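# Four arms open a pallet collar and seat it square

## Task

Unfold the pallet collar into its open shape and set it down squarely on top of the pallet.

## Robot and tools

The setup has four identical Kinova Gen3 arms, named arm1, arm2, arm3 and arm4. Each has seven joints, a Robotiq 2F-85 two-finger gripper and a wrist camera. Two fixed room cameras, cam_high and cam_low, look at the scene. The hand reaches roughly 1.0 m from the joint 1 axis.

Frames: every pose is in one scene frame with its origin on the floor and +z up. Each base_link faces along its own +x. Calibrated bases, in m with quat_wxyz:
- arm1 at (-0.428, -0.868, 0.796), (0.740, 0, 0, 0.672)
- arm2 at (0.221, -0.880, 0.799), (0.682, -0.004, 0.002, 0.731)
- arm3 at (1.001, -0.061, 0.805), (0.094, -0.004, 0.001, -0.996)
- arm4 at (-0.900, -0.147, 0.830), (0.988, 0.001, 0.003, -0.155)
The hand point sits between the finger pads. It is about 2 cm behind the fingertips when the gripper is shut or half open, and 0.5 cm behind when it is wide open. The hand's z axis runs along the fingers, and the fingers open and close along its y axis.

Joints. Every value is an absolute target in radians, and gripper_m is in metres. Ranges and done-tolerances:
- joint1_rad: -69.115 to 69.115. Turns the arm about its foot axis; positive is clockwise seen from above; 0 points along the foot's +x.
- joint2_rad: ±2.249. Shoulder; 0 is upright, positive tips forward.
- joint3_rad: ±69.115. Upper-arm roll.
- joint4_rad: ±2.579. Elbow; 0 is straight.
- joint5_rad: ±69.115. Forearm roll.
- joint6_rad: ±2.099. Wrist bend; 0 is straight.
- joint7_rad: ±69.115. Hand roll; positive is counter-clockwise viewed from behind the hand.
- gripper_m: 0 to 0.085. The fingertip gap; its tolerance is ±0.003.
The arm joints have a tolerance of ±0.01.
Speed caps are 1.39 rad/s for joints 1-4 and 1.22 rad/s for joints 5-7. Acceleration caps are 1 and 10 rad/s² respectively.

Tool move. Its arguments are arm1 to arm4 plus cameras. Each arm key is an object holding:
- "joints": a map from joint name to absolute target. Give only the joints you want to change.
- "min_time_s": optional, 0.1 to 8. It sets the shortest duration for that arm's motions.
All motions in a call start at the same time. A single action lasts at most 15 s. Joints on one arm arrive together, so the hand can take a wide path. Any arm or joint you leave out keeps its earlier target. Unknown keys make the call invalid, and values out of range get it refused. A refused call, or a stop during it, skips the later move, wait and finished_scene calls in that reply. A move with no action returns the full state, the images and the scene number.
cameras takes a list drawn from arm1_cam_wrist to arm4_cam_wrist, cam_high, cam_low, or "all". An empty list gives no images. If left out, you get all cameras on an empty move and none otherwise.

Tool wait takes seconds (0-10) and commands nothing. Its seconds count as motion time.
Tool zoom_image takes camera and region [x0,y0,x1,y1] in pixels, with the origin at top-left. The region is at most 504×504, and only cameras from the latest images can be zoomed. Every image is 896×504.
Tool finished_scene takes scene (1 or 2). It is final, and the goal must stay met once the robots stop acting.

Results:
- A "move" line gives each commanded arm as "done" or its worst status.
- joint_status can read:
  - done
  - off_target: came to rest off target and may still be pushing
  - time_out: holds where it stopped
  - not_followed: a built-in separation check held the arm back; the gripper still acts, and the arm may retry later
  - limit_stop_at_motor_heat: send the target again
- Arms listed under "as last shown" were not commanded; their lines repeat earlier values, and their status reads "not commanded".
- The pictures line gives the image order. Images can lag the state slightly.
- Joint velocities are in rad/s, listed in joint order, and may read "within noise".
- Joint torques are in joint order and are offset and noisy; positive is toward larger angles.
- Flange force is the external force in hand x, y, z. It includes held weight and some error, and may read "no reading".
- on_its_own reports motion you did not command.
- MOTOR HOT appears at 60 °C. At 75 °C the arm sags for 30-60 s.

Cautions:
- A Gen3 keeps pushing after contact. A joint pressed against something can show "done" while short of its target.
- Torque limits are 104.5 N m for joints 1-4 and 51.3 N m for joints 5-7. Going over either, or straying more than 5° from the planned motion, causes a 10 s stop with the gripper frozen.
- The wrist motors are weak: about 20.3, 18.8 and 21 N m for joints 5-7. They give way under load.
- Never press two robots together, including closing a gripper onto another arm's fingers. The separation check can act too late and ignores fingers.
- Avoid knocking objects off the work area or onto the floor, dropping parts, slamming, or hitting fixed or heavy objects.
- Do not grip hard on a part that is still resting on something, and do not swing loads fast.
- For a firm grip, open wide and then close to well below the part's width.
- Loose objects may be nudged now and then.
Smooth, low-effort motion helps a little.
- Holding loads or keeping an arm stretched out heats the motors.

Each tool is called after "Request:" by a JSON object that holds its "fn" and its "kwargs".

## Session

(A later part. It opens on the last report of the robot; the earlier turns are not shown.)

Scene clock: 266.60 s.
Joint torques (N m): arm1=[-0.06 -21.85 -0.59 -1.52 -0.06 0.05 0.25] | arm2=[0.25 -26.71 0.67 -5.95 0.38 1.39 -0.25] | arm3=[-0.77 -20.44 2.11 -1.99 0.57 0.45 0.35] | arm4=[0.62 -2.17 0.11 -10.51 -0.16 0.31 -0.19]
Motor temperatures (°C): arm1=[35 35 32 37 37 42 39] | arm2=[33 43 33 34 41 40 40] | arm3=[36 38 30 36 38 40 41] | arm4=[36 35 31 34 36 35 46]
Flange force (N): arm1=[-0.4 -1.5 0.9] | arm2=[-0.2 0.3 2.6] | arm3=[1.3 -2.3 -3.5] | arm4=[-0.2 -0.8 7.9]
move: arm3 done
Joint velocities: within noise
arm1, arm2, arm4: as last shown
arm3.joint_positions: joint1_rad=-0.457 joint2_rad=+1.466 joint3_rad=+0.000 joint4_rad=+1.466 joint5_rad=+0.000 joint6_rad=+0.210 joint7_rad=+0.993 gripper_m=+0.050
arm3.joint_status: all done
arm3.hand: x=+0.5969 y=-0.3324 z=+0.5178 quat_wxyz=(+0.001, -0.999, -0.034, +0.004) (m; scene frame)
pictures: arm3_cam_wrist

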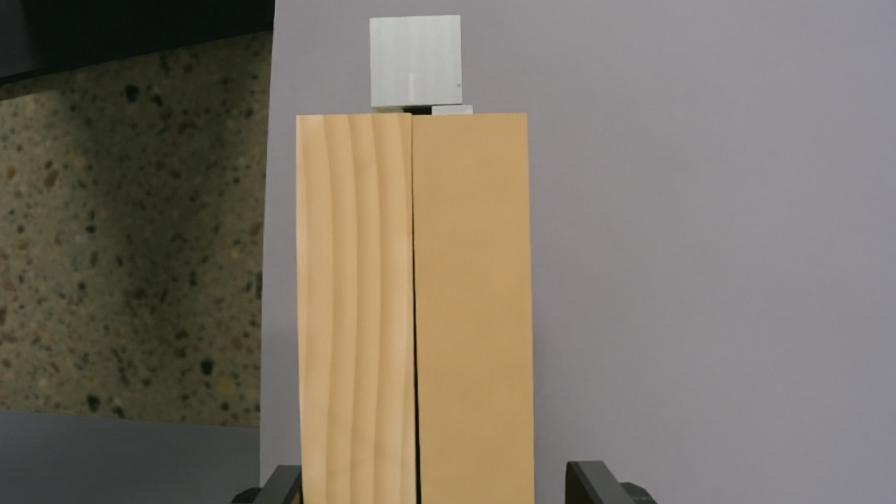

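Request:
{"fn": "move", "kwargs": {"cameras": ["arm1_cam_wrist", "arm2_cam_wrist", "arm3_cam_wrist", "cam_low"]}}

Scene clock: 273.90 s.
Joint torques (N m): arm1=[-0.07 -21.9 -0.54 -1.52 -0.07 0.01 0.28] | arm2=[0.23 -26.72 0.67 -5.98 0.41 1.39 -0.27] | arm3=[-0.8 -20.42 2.1 -1.99 0.55 0.41 0.42] | arm4=[0.61 -2.14 0.09 -10.5 -0.15 0.32 -0.18]
Motor temperatures (°C): arm1=[35 35 32 37 37 42 39] | arm2=[33 44 33 34 41 40 40] | arm3=[36 38 30 36 38 40 41] | arm4=[36 35 31 34 36 35 46]
Flange force (N): arm1=[-0.4 -1.6 1.0] | arm2=[-0.2 0.4 2.6] | arm3=[1.2 -2.3 -3.5] | arm4=[-0.1 -0.8 7.9]
Joint velocities: within noise
arm1.joint_positions: joint1_rad=-0.164 joint2_rad=+1.433 joint3_rad=+0.000 joint4_rad=+1.487 joint5_rad=+0.000 joint6_rad=+0.221 joint7_rad=+3.136 gripper_m=+0.055
arm1.joint_status: not commanded
arm1.hand: x=-0.4360 y=-0.3813 z=+0.5200 quat_wxyz=(+0.000, +1.000, +0.031, +0.000) (m; scene frame)
arm2.joint_positions: joint1_rad=-0.055 joint2_rad=+1.645 joint3_rad=+0.000 joint4_rad=+0.657 joint5_rad=+0.000 joint6_rad=+1.290 joint7_rad=+3.079 gripper_m=+0.035
arm2.joint_status: not commanded
arm2.hand: x=+0.1829 y=-0.3644 z=+0.5585 quat_wxyz=(+0.226, +0.973, +0.030, +0.023) (m; scene frame)
arm3.joint_positions: joint1_rad=-0.457 joint2_rad=+1.466 joint3_rad=+0.000 joint4_rad=+1.466 joint5_rad=+0.000 joint6_rad=+0.210 joint7_rad=+0.993 gripper_m=+0.050
arm3.joint_status: all done
arm3.hand: x=+0.5969 y=-0.3324 z=+0.5178 quat_wxyz=(+0.001, -0.999, -0.034, +0.004) (m; scene frame)
arm4.joint_positions: joint1_rad=-0.484 joint2_rad=-0.358 joint3_rad=-0.055 joint4_rad=+1.573 joint5_rad=-0.060 joint6_rad=+2.007 joint7_rad=+1.671 gripper_m=+0.085
arm4.joint_status: not commanded
arm4.hand: x=-0.7779 y=-0.1252 z=+1.3078 quat_wxyz=(+0.044, +0.173, -0.984, -0.017) (m; scene frame)
pictures: arm1_cam_wrist, arm2_cam_wrist, arm3_cam_wrist, cam_low

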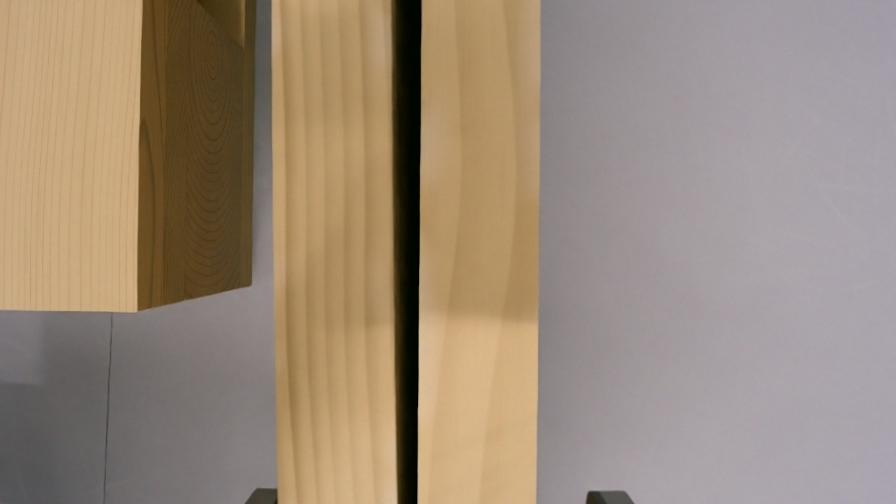

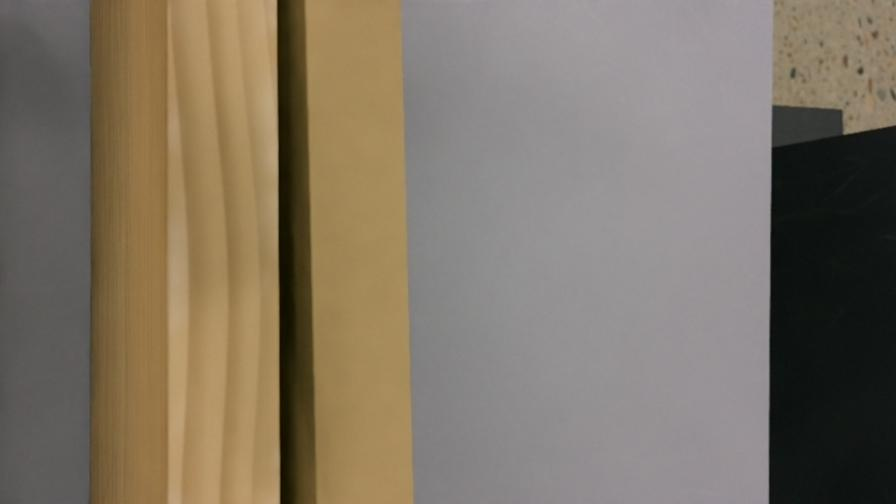

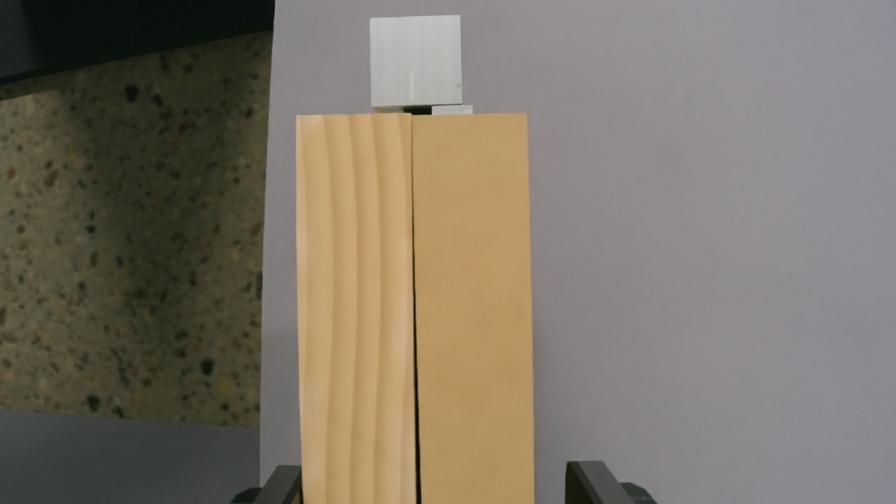

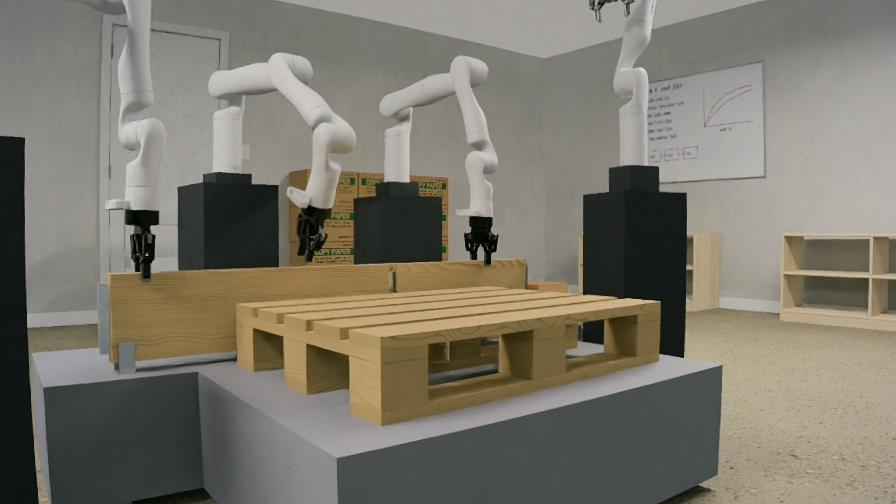

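Request:
{"fn": "move", "kwargs": {"arm2": {"joints": {"joint2_rad": 1.6684, "joint4_rad": 0.6292, "joint6_rad": 1.2940}, "min_time_s": 0.8}}}

Request:
{"fn": "move", "kwargs": {"arm2": {"joints": {"joint2_rad": 1.6779, "joint4_rad": 0.6177, "joint6_rad": 1.2959}, "min_time_s": 0.6}, "cameras": ["arm2_cam_wrist"]}}

Scene clock: 277.20 s.
Joint torques (N m): arm1=[-0.02 -21.86 -0.62 -1.5 -0.1 0.06 0.27] | arm2=[0.2 -26.69 0.69 -5.97 0.39 1.42 -0.28] | arm3=[-0.81 -20.37 2.21 -2.07 0.62 0.46 0.4] | arm4=[0.6 -2.15 0.09 -10.47 -0.13 0.3 -0.15]
Motor temperatures (°C): arm1=[35 36 32 37 37 42 39] | arm2=[33 44 33 34 41 40 40] | arm3=[36 38 30 36 38 40 41] | arm4=[36 35 31 34 36 35 46]
Flange force (N): arm1=[-0.5 -1.5 1.0] | arm2=[-0.1 0.4 2.7] | arm3=[1.6 -2.5 -3.8] | arm4=[-0.2 -0.7 7.8]
move: arm2 done
Joint velocities: within noise
arm1, arm3, arm4: as last shown
arm2.joint_positions: joint1_rad=-0.055 joint2_rad=+1.668 joint3_rad=+0.000 joint4_rad=+0.629 joint5_rad=+0.000 joint6_rad=+1.294 joint7_rad=+3.079 gripper_m=+0.035
arm2.joint_status: all done
arm2.hand: x=+0.1829 y=-0.3645 z=+0.5495 quat_wxyz=(+0.226, +0.973, +0.030, +0.023) (m; scene frame)
pictures: none

Scene clock: 278.10 s.
Joint torques (N m): arm1=[-0.13 -21.92 -0.61 -1.51 -0.06 0.03 0.26] | arm2=[0.22 -26.64 0.7 -6.01 0.39 1.39 -0.28] | arm3=[-0.9 -20.43 2.14 -1.93 0.54 0.49 0.36] | arm4=[0.56 -2.12 0.08 -10.43 -0.14 0.31 -0.19]
Motor temperatures (°C): arm1=[35 36 32 37 37 42 39] | arm2=[33 44 33 34 41 40 40] | arm3=[36 38 30 36 38 40 41] | arm4=[36 35 31 34 36 35 46]
Flange force (N): arm1=[-0.2 -1.6 1.0] | arm2=[-0.2 0.7 2.6] | arm3=[1.1 -2.5 -3.4] | arm4=[-0.1 -0.9 7.7]
move: arm2 done
Joint velocities: within noise
arm1, arm3, arm4: as last shown
arm2.joint_positions: joint1_rad=-0.055 joint2_rad=+1.678 joint3_rad=+0.000 joint4_rad=+0.618 joint5_rad=+0.000 joint6_rad=+1.296 joint7_rad=+3.079 gripper_m=+0.035
arm2.joint_status: all done
arm2.hand: x=+0.1829 y=-0.3645 z=+0.5460 quat_wxyz=(+0.226, +0.973, +0.030, +0.023) (m; scene frame)
pictures: arm2_cam_wrist

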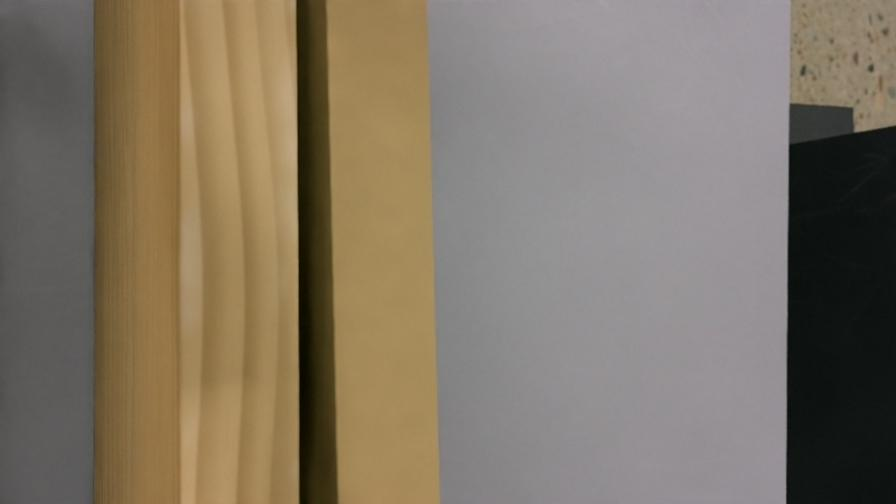

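Request:
{"fn": "move", "kwargs": {"arm2": {"joints": {"joint2_rad": 1.6846, "joint4_rad": 0.6096, "joint6_rad": 1.2973}, "min_time_s": 0.6}}}

Request:
{"fn": "wait", "kwargs": {"seconds": 0.3, "cameras": ["arm2_cam_wrist"]}}

Scene clock: 279.77 s.
Joint torques (N m): arm1=[-0.06 -22.11 -0.53 -1.77 -0.09 -0.08 0.3] | arm2=[0.86 -21.33 1.11 -5.05 0.78 0.05 -0.3] | arm3=[-0.78 -20.4 2.15 -2.05 0.56 0.46 0.43] | arm4=[0.57 -2.12 0.09 -10.51 -0.14 0.31 -0.18]
Motor temperatures (°C): arm1=[35 36 32 37 37 42 39] | arm2=[33 44 33 34 41 40 40] | arm3=[36 38 30 36 38 40 41] | arm4=[36 35 31 34 36 35 46]
Flange force (N): arm1=[-0.4 -1.1 0.9] | arm2=[-1.1 5.9 -6.5] | arm3=[1.6 -2.4 -3.7] | arm4=[-0.1 -0.8 8.0]
move: arm2 done
Joint velocities: within noise
arm1, arm3, arm4: as last shown
arm2.joint_positions: joint1_rad=-0.055 joint2_rad=+1.685 joint3_rad=+0.000 joint4_rad=+0.610 joint5_rad=+0.000 joint6_rad=+1.297 joint7_rad=+3.079 gripper_m=+0.035
arm2.joint_status: all done
arm2.hand: x=+0.1829 y=-0.3645 z=+0.5434 quat_wxyz=(+0.226, +0.973, +0.030, +0.023) (m; scene frame)
pictures: none

Scene clock: 280.07 s.
Joint torques (N m): arm1=[-0.18 -22.05 -0.53 -1.74 -0.04 -0.07 0.27] | arm2=[0.83 -21.31 1.15 -5 0.76 0.08 -0.33] | arm3=[-0.79 -20.45 2.14 -1.96 0.6 0.45 0.37] | arm4=[0.59 -2.15 0.09 -10.5 -0.15 0.32 -0.15]
Motor temperatures (°C): arm1=[35 36 32 37 37 42 39] | arm2=[33 44 33 34 41 40 40] | arm3=[36 38 30 36 38 40 41] | arm4=[36 35 31 34 36 35 46]
Flange force (N): arm1=[-0.2 -1.2 0.9] | arm2=[-1.0 5.7 -6.5] | arm3=[1.2 -2.2 -3.4] | arm4=[-0.2 -0.7 7.9]
Joint velocities: within noise
arm1.joint_positions: joint1_rad=-0.164 joint2_rad=+1.433 joint3_rad=+0.000 joint4_rad=+1.487 joint5_rad=+0.000 joint6_rad=+0.221 joint7_rad=+3.136 gripper_m=+0.055
arm1.joint_status: not commanded
arm1.hand: x=-0.4360 y=-0.3813 z=+0.5200 quat_wxyz=(+0.000, +1.000, +0.031, +0.000) (m; scene frame)
arm2.joint_positions: joint1_rad=-0.055 joint2_rad=+1.685 joint3_rad=+0.000 joint4_rad=+0.610 joint5_rad=+0.000 joint6_rad=+1.297 joint7_rad=+3.079 gripper_m=+0.035
arm2.joint_status: all done
arm2.hand: x=+0.1829 y=-0.3645 z=+0.5435 quat_wxyz=(+0.226, +0.973, +0.030, +0.023) (m; scene frame)
arm3.joint_positions: joint1_rad=-0.457 joint2_rad=+1.466 joint3_rad=+0.000 joint4_rad=+1.466 joint5_rad=+0.000 joint6_rad=+0.210 joint7_rad=+0.993 gripper_m=+0.050
arm3.joint_status: not commanded
arm3.hand: x=+0.5969 y=-0.3324 z=+0.5178 quat_wxyz=(+0.001, -0.999, -0.034, +0.004) (m; scene frame)
arm4.joint_positions: joint1_rad=-0.484 joint2_rad=-0.358 joint3_rad=-0.055 joint4_rad=+1.573 joint5_rad=-0.060 joint6_rad=+2.007 joint7_rad=+1.671 gripper_m=+0.085
arm4.joint_status: not commanded
arm4.hand: x=-0.7779 y=-0.1252 z=+1.3078 quat_wxyz=(+0.044, +0.173, -0.984, -0.017) (m; scene frame)
wait: 0.30 s; at rest by 0.27 s
pictures: arm2_cam_wrist

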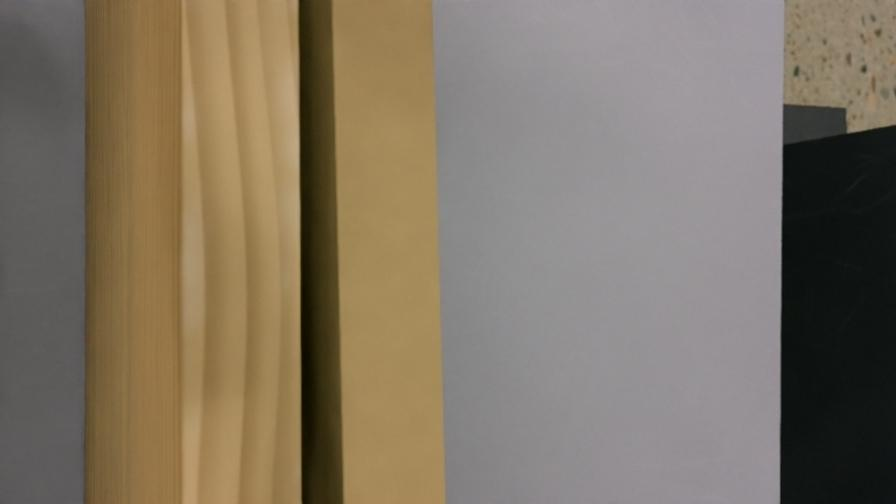

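Request:
{"fn": "move", "kwargs": {"arm2": {"joints": {"joint2_rad": 1.6900, "joint4_rad": 0.6030, "joint6_rad": 1.2984}, "min_time_s": 0.6}}}

Request:
{"fn": "wait", "kwargs": {"seconds": 0.3, "cameras": ["arm2_cam_wrist", "arm1_cam_wrist"]}}

Scene clock: 284.20 s.
Joint torques (N m): arm1=[-0.08 -22.11 -0.61 -1.64 -0.09 -0.1 0.28] | arm2=[2 -19.85 2.13 -4.73 1.39 -0.31 -0.37] | arm3=[-0.85 -20.58 2.12 -1.96 0.59 0.43 0.4] | arm4=[0.58 -2.14 0.09 -10.48 -0.14 0.33 -0.17]
Motor temperatures (°C): arm1=[35 36 32 37 37 42 39] | arm2=[33 44 33 34 41 40 40] | arm3=[36 38 30 36 38 40 41] | arm4=[36 35 31 34 36 35 46]
Flange force (N): arm1=[-0.4 -1.6 1.2] | arm2=[-3.1 7.1 -9.1] | arm3=[1.1 -2.3 -3.1] | arm4=[-0.1 -0.8 7.9]
move: arm2 done
Joint velocities: within noise
arm1, arm3, arm4: as last shown
arm2.joint_positions: joint1_rad=-0.055 joint2_rad=+1.690 joint3_rad=+0.000 joint4_rad=+0.603 joint5_rad=+0.000 joint6_rad=+1.298 joint7_rad=+3.079 gripper_m=+0.035
arm2.joint_status: all done
arm2.hand: x=+0.1829 y=-0.3645 z=+0.5415 quat_wxyz=(+0.226, +0.973, +0.030, +0.023) (m; scene frame)
pictures: none

Scene clock: 284.50 s.
Joint torques (N m): arm1=[-0.02 -22.12 -0.58 -1.65 -0.1 -0.09 0.26] | arm2=[2.01 -19.85 2.15 -4.76 1.43 -0.27 -0.38] | arm3=[-0.82 -20.39 2.12 -1.96 0.57 0.42 0.38] | arm4=[0.59 -2.18 0.1 -10.46 -0.17 0.31 -0.17]
Motor temperatures (°C): arm1=[35 36 32 37 37 42 39] | arm2=[33 44 33 34 41 40 40] | arm3=[36 38 30 36 38 40 41] | arm4=[36 35 31 34 36 35 46]
Flange force (N): arm1=[-0.4 -1.6 1.2] | arm2=[-3.1 7.6 -9.0] | arm3=[1.1 -2.3 -3.5] | arm4=[-0.2 -0.8 7.7]
Joint velocities: within noise
arm1.joint_positions: joint1_rad=-0.164 joint2_rad=+1.433 joint3_rad=+0.000 joint4_rad=+1.487 joint5_rad=+0.000 joint6_rad=+0.221 joint7_rad=+3.136 gripper_m=+0.055
arm1.joint_status: not commanded
arm1.hand: x=-0.4360 y=-0.3813 z=+0.5200 quat_wxyz=(+0.000, +1.000, +0.031, +0.000) (m; scene frame)
arm2.joint_positions: joint1_rad=-0.055 joint2_rad=+1.690 joint3_rad=+0.000 joint4_rad=+0.603 joint5_rad=+0.000 joint6_rad=+1.298 joint7_rad=+3.079 gripper_m=+0.035
arm2.joint_status: all done
arm2.hand: x=+0.1829 y=-0.3645 z=+0.5415 quat_wxyz=(+0.226, +0.973, +0.030, +0.023) (m; scene frame)
arm3.joint_positions: joint1_rad=-0.457 joint2_rad=+1.466 joint3_rad=+0.000 joint4_rad=+1.466 joint5_rad=+0.000 joint6_rad=+0.210 joint7_rad=+0.993 gripper_m=+0.050
arm3.joint_status: not commanded
arm3.hand: x=+0.5969 y=-0.3324 z=+0.5178 quat_wxyz=(+0.001, -0.999, -0.034, +0.004) (m; scene frame)
arm4.joint_positions: joint1_rad=-0.484 joint2_rad=-0.358 joint3_rad=-0.055 joint4_rad=+1.573 joint5_rad=-0.060 joint6_rad=+2.007 joint7_rad=+1.671 gripper_m=+0.085
arm4.joint_status: not commanded
arm4.hand: x=-0.7779 y=-0.1252 z=+1.3078 quat_wxyz=(+0.044, +0.173, -0.984, -0.017) (m; scene frame)
wait: 0.30 s; at rest by 0.27 s
pictures: arm1_cam_wrist, arm2_cam_wrist

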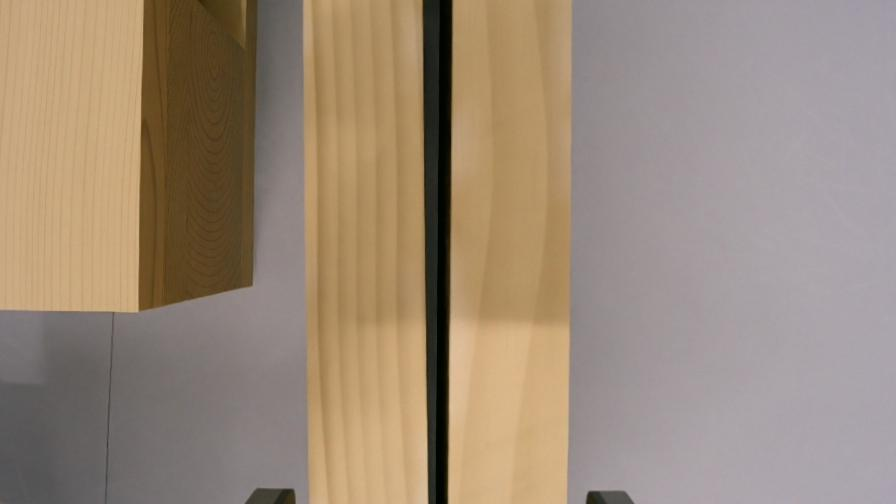

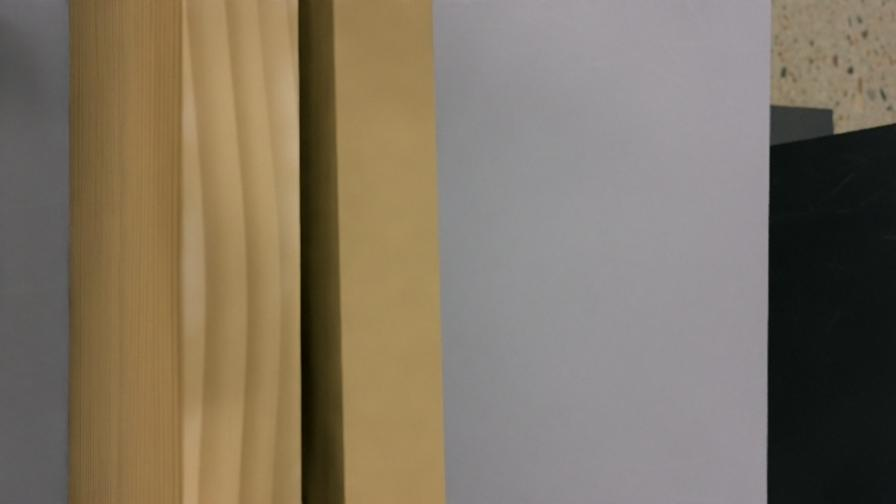

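Request:
{"fn": "wait", "kwargs": {"seconds": 0.1, "cameras": ["arm3_cam_wrist", "cam_low"]}}

Request:
{"fn": "zoom_image", "kwargs": {"camera": "cam_low", "region": [80, 200, 280, 400]}}

Scene clock: 288.37 s.
Joint torques (N m): arm1=[-0.09 -22.09 -0.55 -1.68 -0.09 -0.07 0.22] | arm2=[1.98 -19.86 2.14 -4.75 1.43 -0.29 -0.36] | arm3=[-0.76 -20.49 2.1 -1.99 0.6 0.41 0.39] | arm4=[0.58 -2.12 0.12 -10.46 -0.15 0.33 -0.16]
Motor temperatures (°C): arm1=[35 36 32 37 37 42 39] | arm2=[33 44 33 34 41 40 40] | arm3=[36 38 30 36 38 40 41] | arm4=[36 35 31 34 36 35 46]
Flange force (N): arm1=[-0.2 -1.4 1.1] | arm2=[-3.1 7.4 -9.0] | arm3=[1.3 -2.2 -3.4] | arm4=[-0.2 -0.6 7.8]
Joint velocities: within noise
arm1.joint_positions: joint1_rad=-0.164 joint2_rad=+1.433 joint3_rad=+0.000 joint4_rad=+1.487 joint5_rad=+0.000 joint6_rad=+0.221 joint7_rad=+3.136 gripper_m=+0.055
arm1.joint_status: not commanded
arm1.hand: x=-0.4360 y=-0.3813 z=+0.5200 quat_wxyz=(+0.000, +1.000, +0.031, +0.000) (m; scene frame)
arm2.joint_positions: joint1_rad=-0.055 joint2_rad=+1.690 joint3_rad=+0.000 joint4_rad=+0.603 joint5_rad=+0.000 joint6_rad=+1.298 joint7_rad=+3.079 gripper_m=+0.035
arm2.joint_status: all done
arm2.hand: x=+0.1829 y=-0.3645 z=+0.5415 quat_wxyz=(+0.226, +0.973, +0.030, +0.023) (m; scene frame)
arm3.joint_positions: joint1_rad=-0.457 joint2_rad=+1.466 joint3_rad=+0.000 joint4_rad=+1.466 joint5_rad=+0.000 joint6_rad=+0.210 joint7_rad=+0.993 gripper_m=+0.050
arm3.joint_status: not commanded
arm3.hand: x=+0.5969 y=-0.3324 z=+0.5178 quat_wxyz=(+0.001, -0.999, -0.034, +0.004) (m; scene frame)
arm4.joint_positions: joint1_rad=-0.484 joint2_rad=-0.358 joint3_rad=-0.055 joint4_rad=+1.573 joint5_rad=-0.060 joint6_rad=+2.007 joint7_rad=+1.671 gripper_m=+0.085
arm4.joint_status: not commanded
arm4.hand: x=-0.7779 y=-0.1252 z=+1.3078 quat_wxyz=(+0.044, +0.173, -0.984, -0.017) (m; scene frame)
wait: 0.10 s; at rest from the start
pictures: arm3_cam_wrist, cam_low

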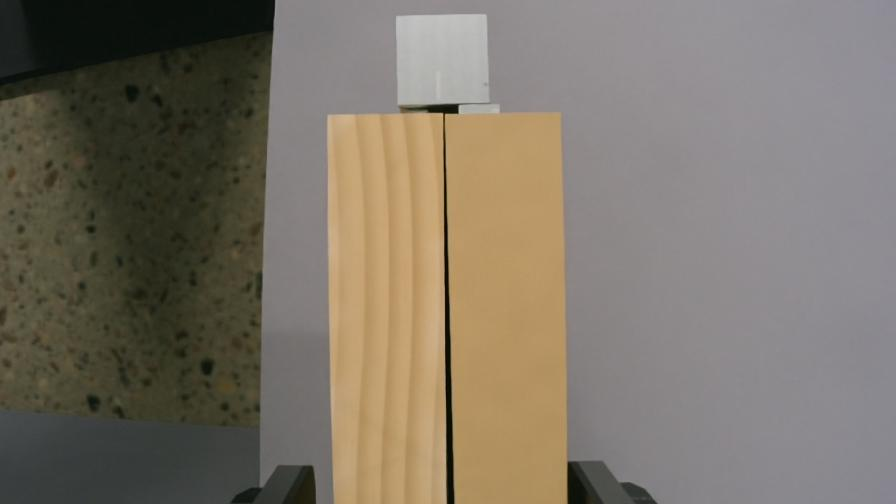

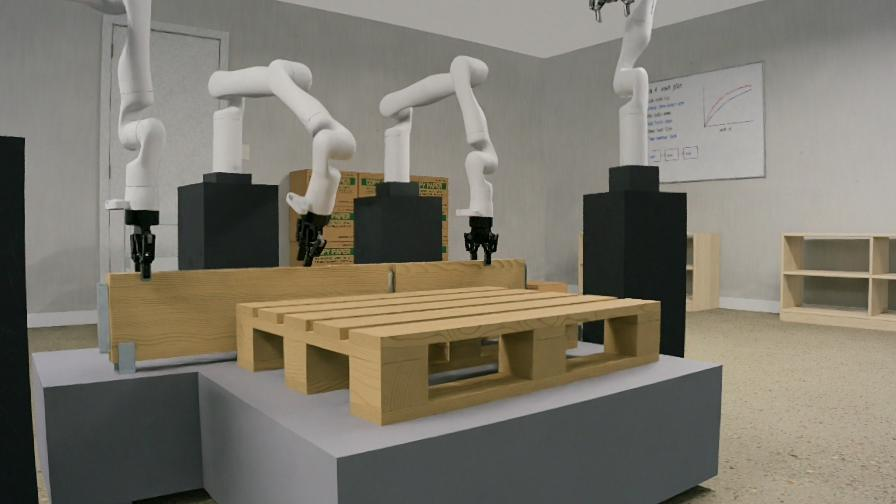

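Scaled by 2.520 from the camera's 896x504 image, which has a finer 1280x720 frame.

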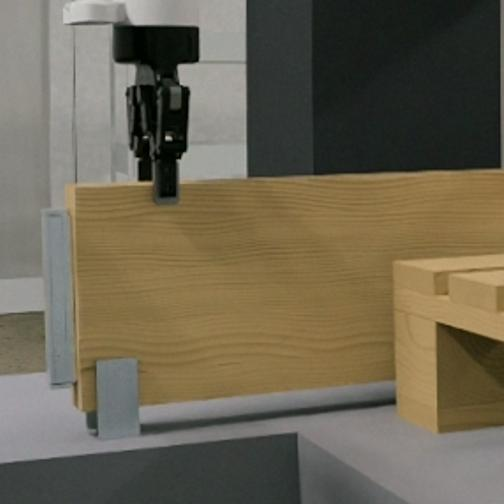

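Request:
{"fn": "move", "kwargs": {"arm2": {"joints": {"joint1_rad": -0.0549, "joint2_rad": 1.7000, "joint4_rad": 0.5761, "joint6_rad": 1.3155, "joint7_rad": 3.0795}, "min_time_s": 0.8}}}

Request:
{"fn": "wait", "kwargs": {"seconds": 0.3, "cameras": ["arm1_cam_wrist", "arm2_cam_wrist", "arm3_cam_wrist"]}}

Scene clock: 291.57 s.
Joint torques (N m): arm1=[-0.02 -22.14 -0.6 -1.75 -0.06 -0.07 0.3] | arm2=[0.78 -19.75 0.99 -5.01 0.7 -0.63 -0.3] | arm3=[-0.82 -20.42 2.01 -1.96 0.61 0.46 0.43] | arm4=[0.58 -2.13 0.07 -10.46 -0.16 0.32 -0.18]
Motor temperatures (°C): arm1=[35 36 32 37 37 42 39] | arm2=[33 43 33 34 41 40 40] | arm3=[36 38 30 36 38 40 41] | arm4=[36 35 31 34 36 35 46]
Flange force (N): arm1=[-0.6 -1.2 1.1] | arm2=[-0.8 8.1 -9.6] | arm3=[1.3 -2.2 -3.4] | arm4=[-0.1 -0.9 7.8]
move: arm2 done
Joint velocities: within noise
arm1, arm3, arm4: as last shown
arm2.joint_positions: joint1_rad=-0.055 joint2_rad=+1.700 joint3_rad=+0.000 joint4_rad=+0.576 joint5_rad=+0.000 joint6_rad=+1.315 joint7_rad=+3.080 gripper_m=+0.035
arm2.joint_status: all done
arm2.hand: x=+0.1826 y=-0.3616 z=+0.5414 quat_wxyz=(+0.226, +0.973, +0.030, +0.023) (m; scene frame)
pictures: none

Scene clock: 291.87 s.
Joint torques (N m): arm1=[-0.09 -21.97 -0.58 -1.66 -0.06 -0.09 0.24] | arm2=[0.73 -19.73 0.97 -4.99 0.71 -0.63 -0.32] | arm3=[-0.82 -20.44 2.06 -2.07 0.55 0.47 0.4] | arm4=[0.58 -2.12 0.06 -10.48 -0.15 0.33 -0.15]
Motor temperatures (°C): arm1=[35 36 32 37 37 42 39] | arm2=[33 43 33 34 41 40 40] | arm3=[36 38 30 36 38 40 41] | arm4=[36 35 31 34 36 35 46]
Flange force (N): arm1=[-0.3 -1.5 0.8] | arm2=[-0.7 8.0 -9.7] | arm3=[1.6 -2.5 -3.6] | arm4=[-0.1 -0.8 7.9]
Joint velocities: within noise
arm1.joint_positions: joint1_rad=-0.164 joint2_rad=+1.433 joint3_rad=+0.000 joint4_rad=+1.487 joint5_rad=+0.000 joint6_rad=+0.221 joint7_rad=+3.136 gripper_m=+0.055
arm1.joint_status: not commanded
arm1.hand: x=-0.4360 y=-0.3813 z=+0.5200 quat_wxyz=(+0.000, +1.000, +0.031, +0.000) (m; scene frame)
arm2.joint_positions: joint1_rad=-0.055 joint2_rad=+1.700 joint3_rad=+0.000 joint4_rad=+0.576 joint5_rad=+0.000 joint6_rad=+1.315 joint7_rad=+3.080 gripper_m=+0.035
arm2.joint_status: all done
arm2.hand: x=+0.1826 y=-0.3616 z=+0.5414 quat_wxyz=(+0.226, +0.973, +0.030, +0.023) (m; scene frame)
arm3.joint_positions: joint1_rad=-0.457 joint2_rad=+1.466 joint3_rad=+0.000 joint4_rad=+1.466 joint5_rad=+0.000 joint6_rad=+0.210 joint7_rad=+0.993 gripper_m=+0.050
arm3.joint_status: not commanded
arm3.hand: x=+0.5969 y=-0.3324 z=+0.5178 quat_wxyz=(+0.001, -0.999, -0.034, +0.004) (m; scene frame)
arm4.joint_positions: joint1_rad=-0.484 joint2_rad=-0.358 joint3_rad=-0.055 joint4_rad=+1.573 joint5_rad=-0.060 joint6_rad=+2.007 joint7_rad=+1.671 gripper_m=+0.085
arm4.joint_status: not commanded
arm4.hand: x=-0.7779 y=-0.1252 z=+1.3078 quat_wxyz=(+0.044, +0.173, -0.984, -0.017) (m; scene frame)
wait: 0.30 s; at rest by 0.27 s
pictures: arm1_cam_wrist, arm2_cam_wrist, arm3_cam_wrist

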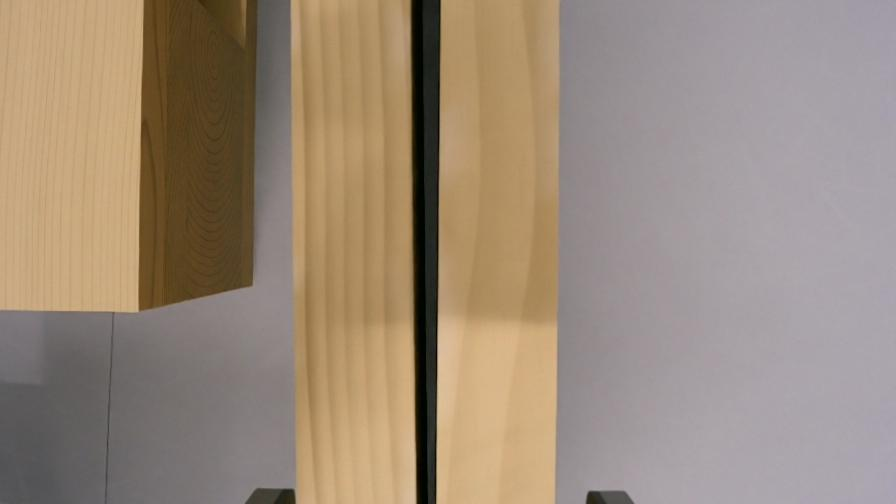

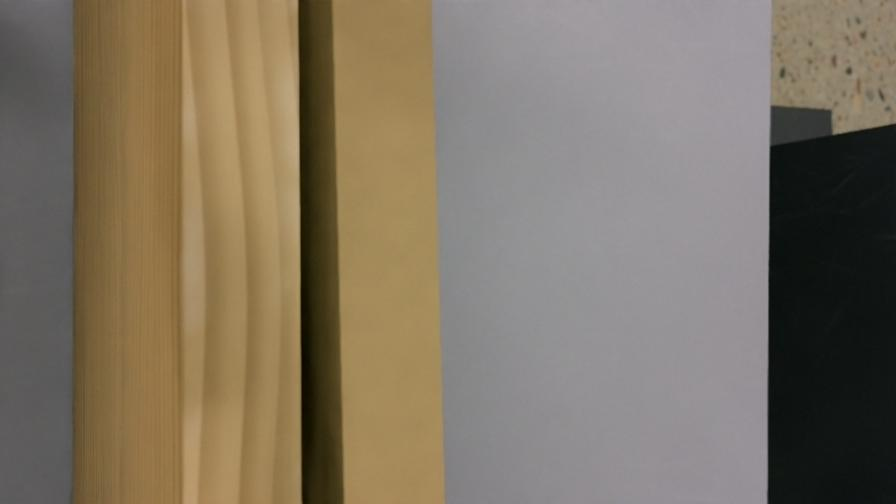

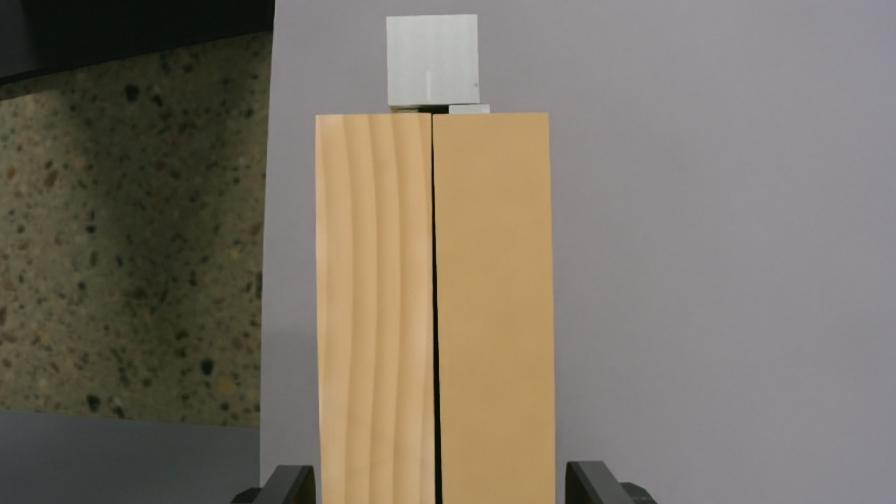

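Request:
{"fn": "move", "kwargs": {"arm2": {"joints": {"joint1_rad": -0.0548, "joint2_rad": 1.7103, "joint4_rad": 0.5477, "joint6_rad": 1.3336, "joint7_rad": 3.0796}, "min_time_s": 0.8}}}

Request:
{"fn": "wait", "kwargs": {"seconds": 0.3, "cameras": ["arm1_cam_wrist", "arm2_cam_wrist", "arm3_cam_wrist"]}}

Scene clock: 296.30 s.
Joint torques (N m): arm1=[-0.06 -22.15 -0.58 -1.73 -0.09 -0.11 0.26] | arm2=[0 -18.08 0.26 -4.62 0.26 -0.94 -0.26] | arm3=[-0.8 -20.46 2.03 -2.08 0.59 0.44 0.44] | arm4=[0.6 -2.11 0.09 -10.47 -0.16 0.33 -0.16]
Motor temperatures (°C): arm1=[35 36 32 37 37 42 39] | arm2=[33 43 33 34 41 40 40] | arm3=[36 38 30 36 38 40 41] | arm4=[36 35 31 34 36 35 46]
Flange force (N): arm1=[-0.4 -1.4 1.1] | arm2=[0.8 9.3 -12.4] | arm3=[1.6 -2.4 -3.6] | arm4=[-0.1 -0.7 7.9]
move: arm2 done
Joint velocities: within noise
arm1, arm3, arm4: as last shown
arm2.joint_positions: joint1_rad=-0.055 joint2_rad=+1.710 joint3_rad=+0.000 joint4_rad=+0.548 joint5_rad=+0.000 joint6_rad=+1.334 joint7_rad=+3.080 gripper_m=+0.035
arm2.joint_status: all done
arm2.hand: x=+0.1823 y=-0.3586 z=+0.5414 quat_wxyz=(+0.226, +0.973, +0.030, +0.023) (m; scene frame)
pictures: none

Scene clock: 296.60 s.
Joint torques (N m): arm1=[-0.1 -22.08 -0.55 -1.73 -0.1 -0.1 0.3] | arm2=[-0.02 -18.05 0.23 -4.65 0.26 -0.92 -0.25] | arm3=[-0.77 -20.47 2.15 -2.09 0.55 0.47 0.38] | arm4=[0.62 -2.14 0.07 -10.49 -0.15 0.29 -0.18]
Motor temperatures (°C): arm1=[35 36 32 37 37 42 39] | arm2=[33 43 33 34 41 40 40] | arm3=[36 38 30 36 38 40 41] | arm4=[36 35 31 34 36 35 46]
Flange force (N): arm1=[-0.3 -1.3 1.0] | arm2=[0.8 9.7 -12.4] | arm3=[1.7 -2.5 -3.6] | arm4=[-0.1 -0.9 7.8]
Joint velocities: within noise
arm1.joint_positions: joint1_rad=-0.164 joint2_rad=+1.433 joint3_rad=+0.000 joint4_rad=+1.487 joint5_rad=+0.000 joint6_rad=+0.221 joint7_rad=+3.136 gripper_m=+0.055
arm1.joint_status: not commanded
arm1.hand: x=-0.4360 y=-0.3813 z=+0.5200 quat_wxyz=(+0.000, +1.000, +0.031, +0.000) (m; scene frame)
arm2.joint_positions: joint1_rad=-0.055 joint2_rad=+1.710 joint3_rad=+0.000 joint4_rad=+0.548 joint5_rad=+0.000 joint6_rad=+1.334 joint7_rad=+3.080 gripper_m=+0.035
arm2.joint_status: all done
arm2.hand: x=+0.1823 y=-0.3586 z=+0.5414 quat_wxyz=(+0.226, +0.973, +0.030, +0.023) (m; scene frame)
arm3.joint_positions: joint1_rad=-0.457 joint2_rad=+1.466 joint3_rad=+0.000 joint4_rad=+1.466 joint5_rad=+0.000 joint6_rad=+0.210 joint7_rad=+0.993 gripper_m=+0.050
arm3.joint_status: not commanded
arm3.hand: x=+0.5969 y=-0.3324 z=+0.5178 quat_wxyz=(+0.001, -0.999, -0.034, +0.004) (m; scene frame)
arm4.joint_positions: joint1_rad=-0.484 joint2_rad=-0.358 joint3_rad=-0.055 joint4_rad=+1.573 joint5_rad=-0.060 joint6_rad=+2.007 joint7_rad=+1.671 gripper_m=+0.085
arm4.joint_status: not commanded
arm4.hand: x=-0.7779 y=-0.1252 z=+1.3078 quat_wxyz=(+0.044, +0.173, -0.984, -0.017) (m; scene frame)
wait: 0.30 s; at rest by 0.27 s
pictures: arm1_cam_wrist, arm2_cam_wrist, arm3_cam_wrist

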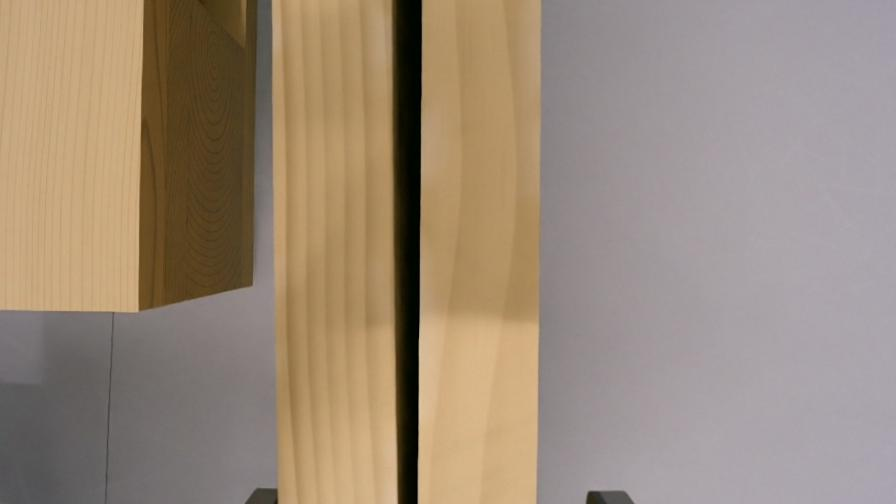

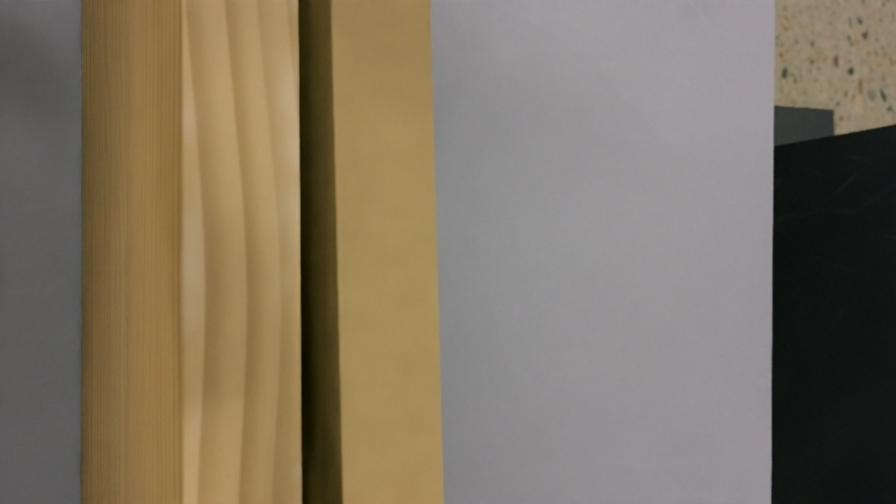

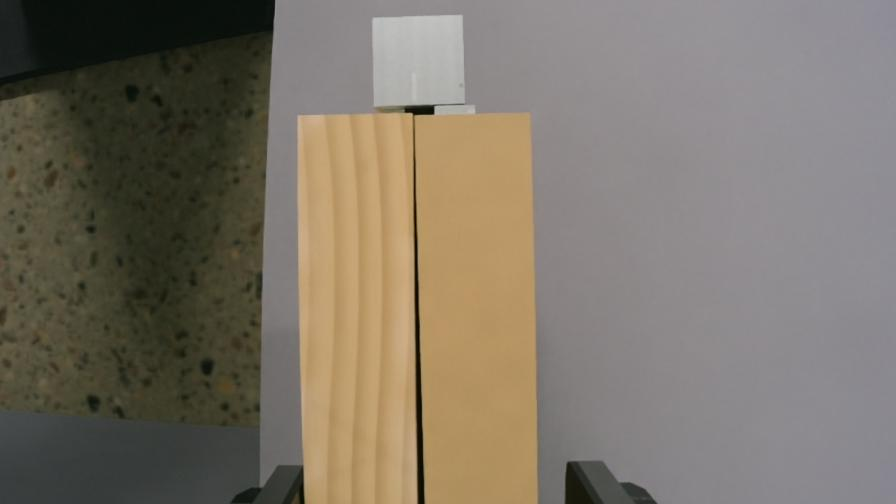

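Request:
{"fn": "move", "kwargs": {"arm2": {"joints": {"joint1_rad": -0.0547, "joint2_rad": 1.7212, "joint4_rad": 0.5181, "joint6_rad": 1.3522, "joint7_rad": 3.0797}, "min_time_s": 0.8}}}

Request:
{"fn": "wait", "kwargs": {"seconds": 0.3, "cameras": ["arm1_cam_wrist", "arm2_cam_wrist", "arm3_cam_wrist"]}}

Scene clock: 299.00 s.
Joint torques (N m): arm1=[0 -21.83 -0.56 -1.39 -0.1 0.1 0.28] | arm2=[-0.07 -19.83 0.31 -7.45 0.33 -3.36 -0.27] | arm3=[-3.31 -21.33 -1.08 -4 0.28 -0.6 0.4] | arm4=[0.62 -2.11 0.12 -10.5 -0.14 0.31 -0.16]
Motor temperatures (°C): arm1=[35 36 32 37 37 42 39] | arm2=[33 43 33 34 41 40 40] | arm3=[36 38 30 36 38 40 41] | arm4=[36 35 31 34 36 35 46]
Flange force (N): arm1=[-0.5 -1.8 1.1] | arm2=no reading | arm3=[1.6 -8.4 -5.7] | arm4=[-0.1 -0.6 7.9]
move: arm2 done
Joint velocities: within noise
arm1, arm3, arm4: as last shown
arm2.joint_positions: joint1_rad=-0.055 joint2_rad=+1.721 joint3_rad=+0.000 joint4_rad=+0.518 joint5_rad=+0.000 joint6_rad=+1.352 joint7_rad=+3.080 gripper_m=+0.035
arm2.joint_status: all done
arm2.hand: x=+0.1820 y=-0.3555 z=+0.5414 quat_wxyz=(+0.226, +0.973, +0.030, +0.023) (m; scene frame)
arm3.hand: x=+0.5968 y=-0.3323 z=+0.5178 quat_wxyz=(+0.001, -0.999, -0.034, +0.004) (m; scene frame)
pictures: none

Scene clock: 299.30 s.
Joint torques (N m): arm1=[-0.04 -21.94 -0.57 -1.38 -0.08 0.08 0.22] | arm2=[-0.05 -19.84 0.34 -7.44 0.32 -3.37 -0.27] | arm3=[-3.35 -21.4 -1.17 -4.1 0.21 -0.63 0.4] | arm4=[0.58 -2.13 0.07 -10.45 -0.14 0.33 -0.17]
Motor temperatures (°C): arm1=[35 36 32 37 37 42 39] | arm2=[33 43 33 34 41 40 40] | arm3=[36 38 30 36 38 40 41] | arm4=[36 35 31 34 36 35 46]
Flange force (N): arm1=[-0.3 -1.9 1.4] | arm2=no reading | arm3=[1.8 -8.7 -5.8] | arm4=[-0.1 -0.8 7.8]
Joint velocities: within noise
arm1.joint_positions: joint1_rad=-0.164 joint2_rad=+1.433 joint3_rad=+0.000 joint4_rad=+1.487 joint5_rad=+0.000 joint6_rad=+0.221 joint7_rad=+3.136 gripper_m=+0.055
arm1.joint_status: not commanded
arm1.hand: x=-0.4360 y=-0.3813 z=+0.5200 quat_wxyz=(+0.000, +1.000, +0.031, +0.000) (m; scene frame)
arm2.joint_positions: joint1_rad=-0.055 joint2_rad=+1.721 joint3_rad=+0.000 joint4_rad=+0.518 joint5_rad=+0.000 joint6_rad=+1.352 joint7_rad=+3.080 gripper_m=+0.035
arm2.joint_status: all done
arm2.hand: x=+0.1820 y=-0.3555 z=+0.5414 quat_wxyz=(+0.226, +0.973, +0.030, +0.023) (m; scene frame)
arm3.joint_positions: joint1_rad=-0.457 joint2_rad=+1.466 joint3_rad=+0.000 joint4_rad=+1.466 joint5_rad=+0.000 joint6_rad=+0.210 joint7_rad=+0.993 gripper_m=+0.050
arm3.joint_status: not commanded
arm3.hand: x=+0.5969 y=-0.3324 z=+0.5178 quat_wxyz=(+0.001, -0.999, -0.034, +0.004) (m; scene frame)
arm4.joint_positions: joint1_rad=-0.484 joint2_rad=-0.358 joint3_rad=-0.055 joint4_rad=+1.573 joint5_rad=-0.060 joint6_rad=+2.007 joint7_rad=+1.671 gripper_m=+0.085
arm4.joint_status: not commanded
arm4.hand: x=-0.7779 y=-0.1252 z=+1.3078 quat_wxyz=(+0.044, +0.173, -0.984, -0.017) (m; scene frame)
wait: 0.30 s; at rest by 0.27 s
pictures: arm1_cam_wrist, arm2_cam_wrist, arm3_cam_wrist

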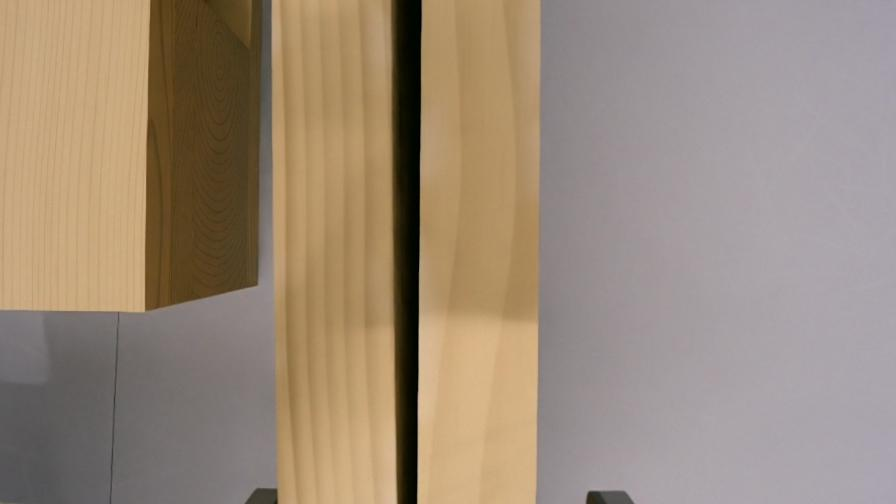

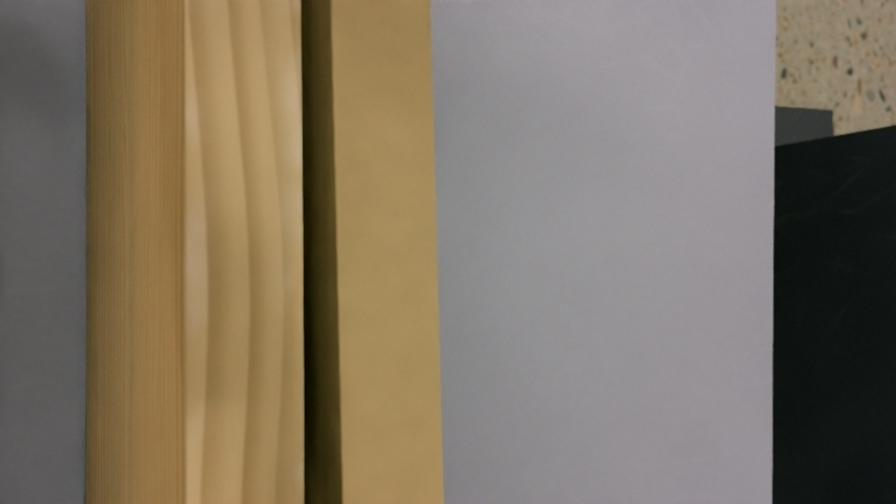

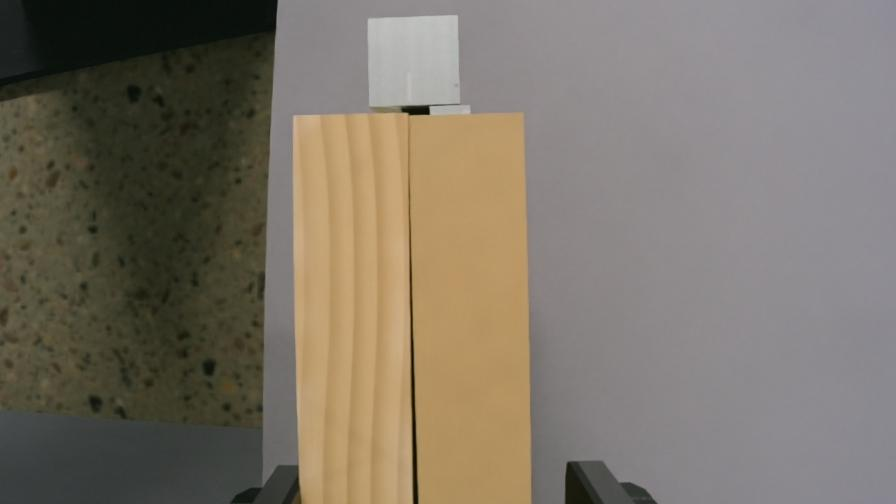

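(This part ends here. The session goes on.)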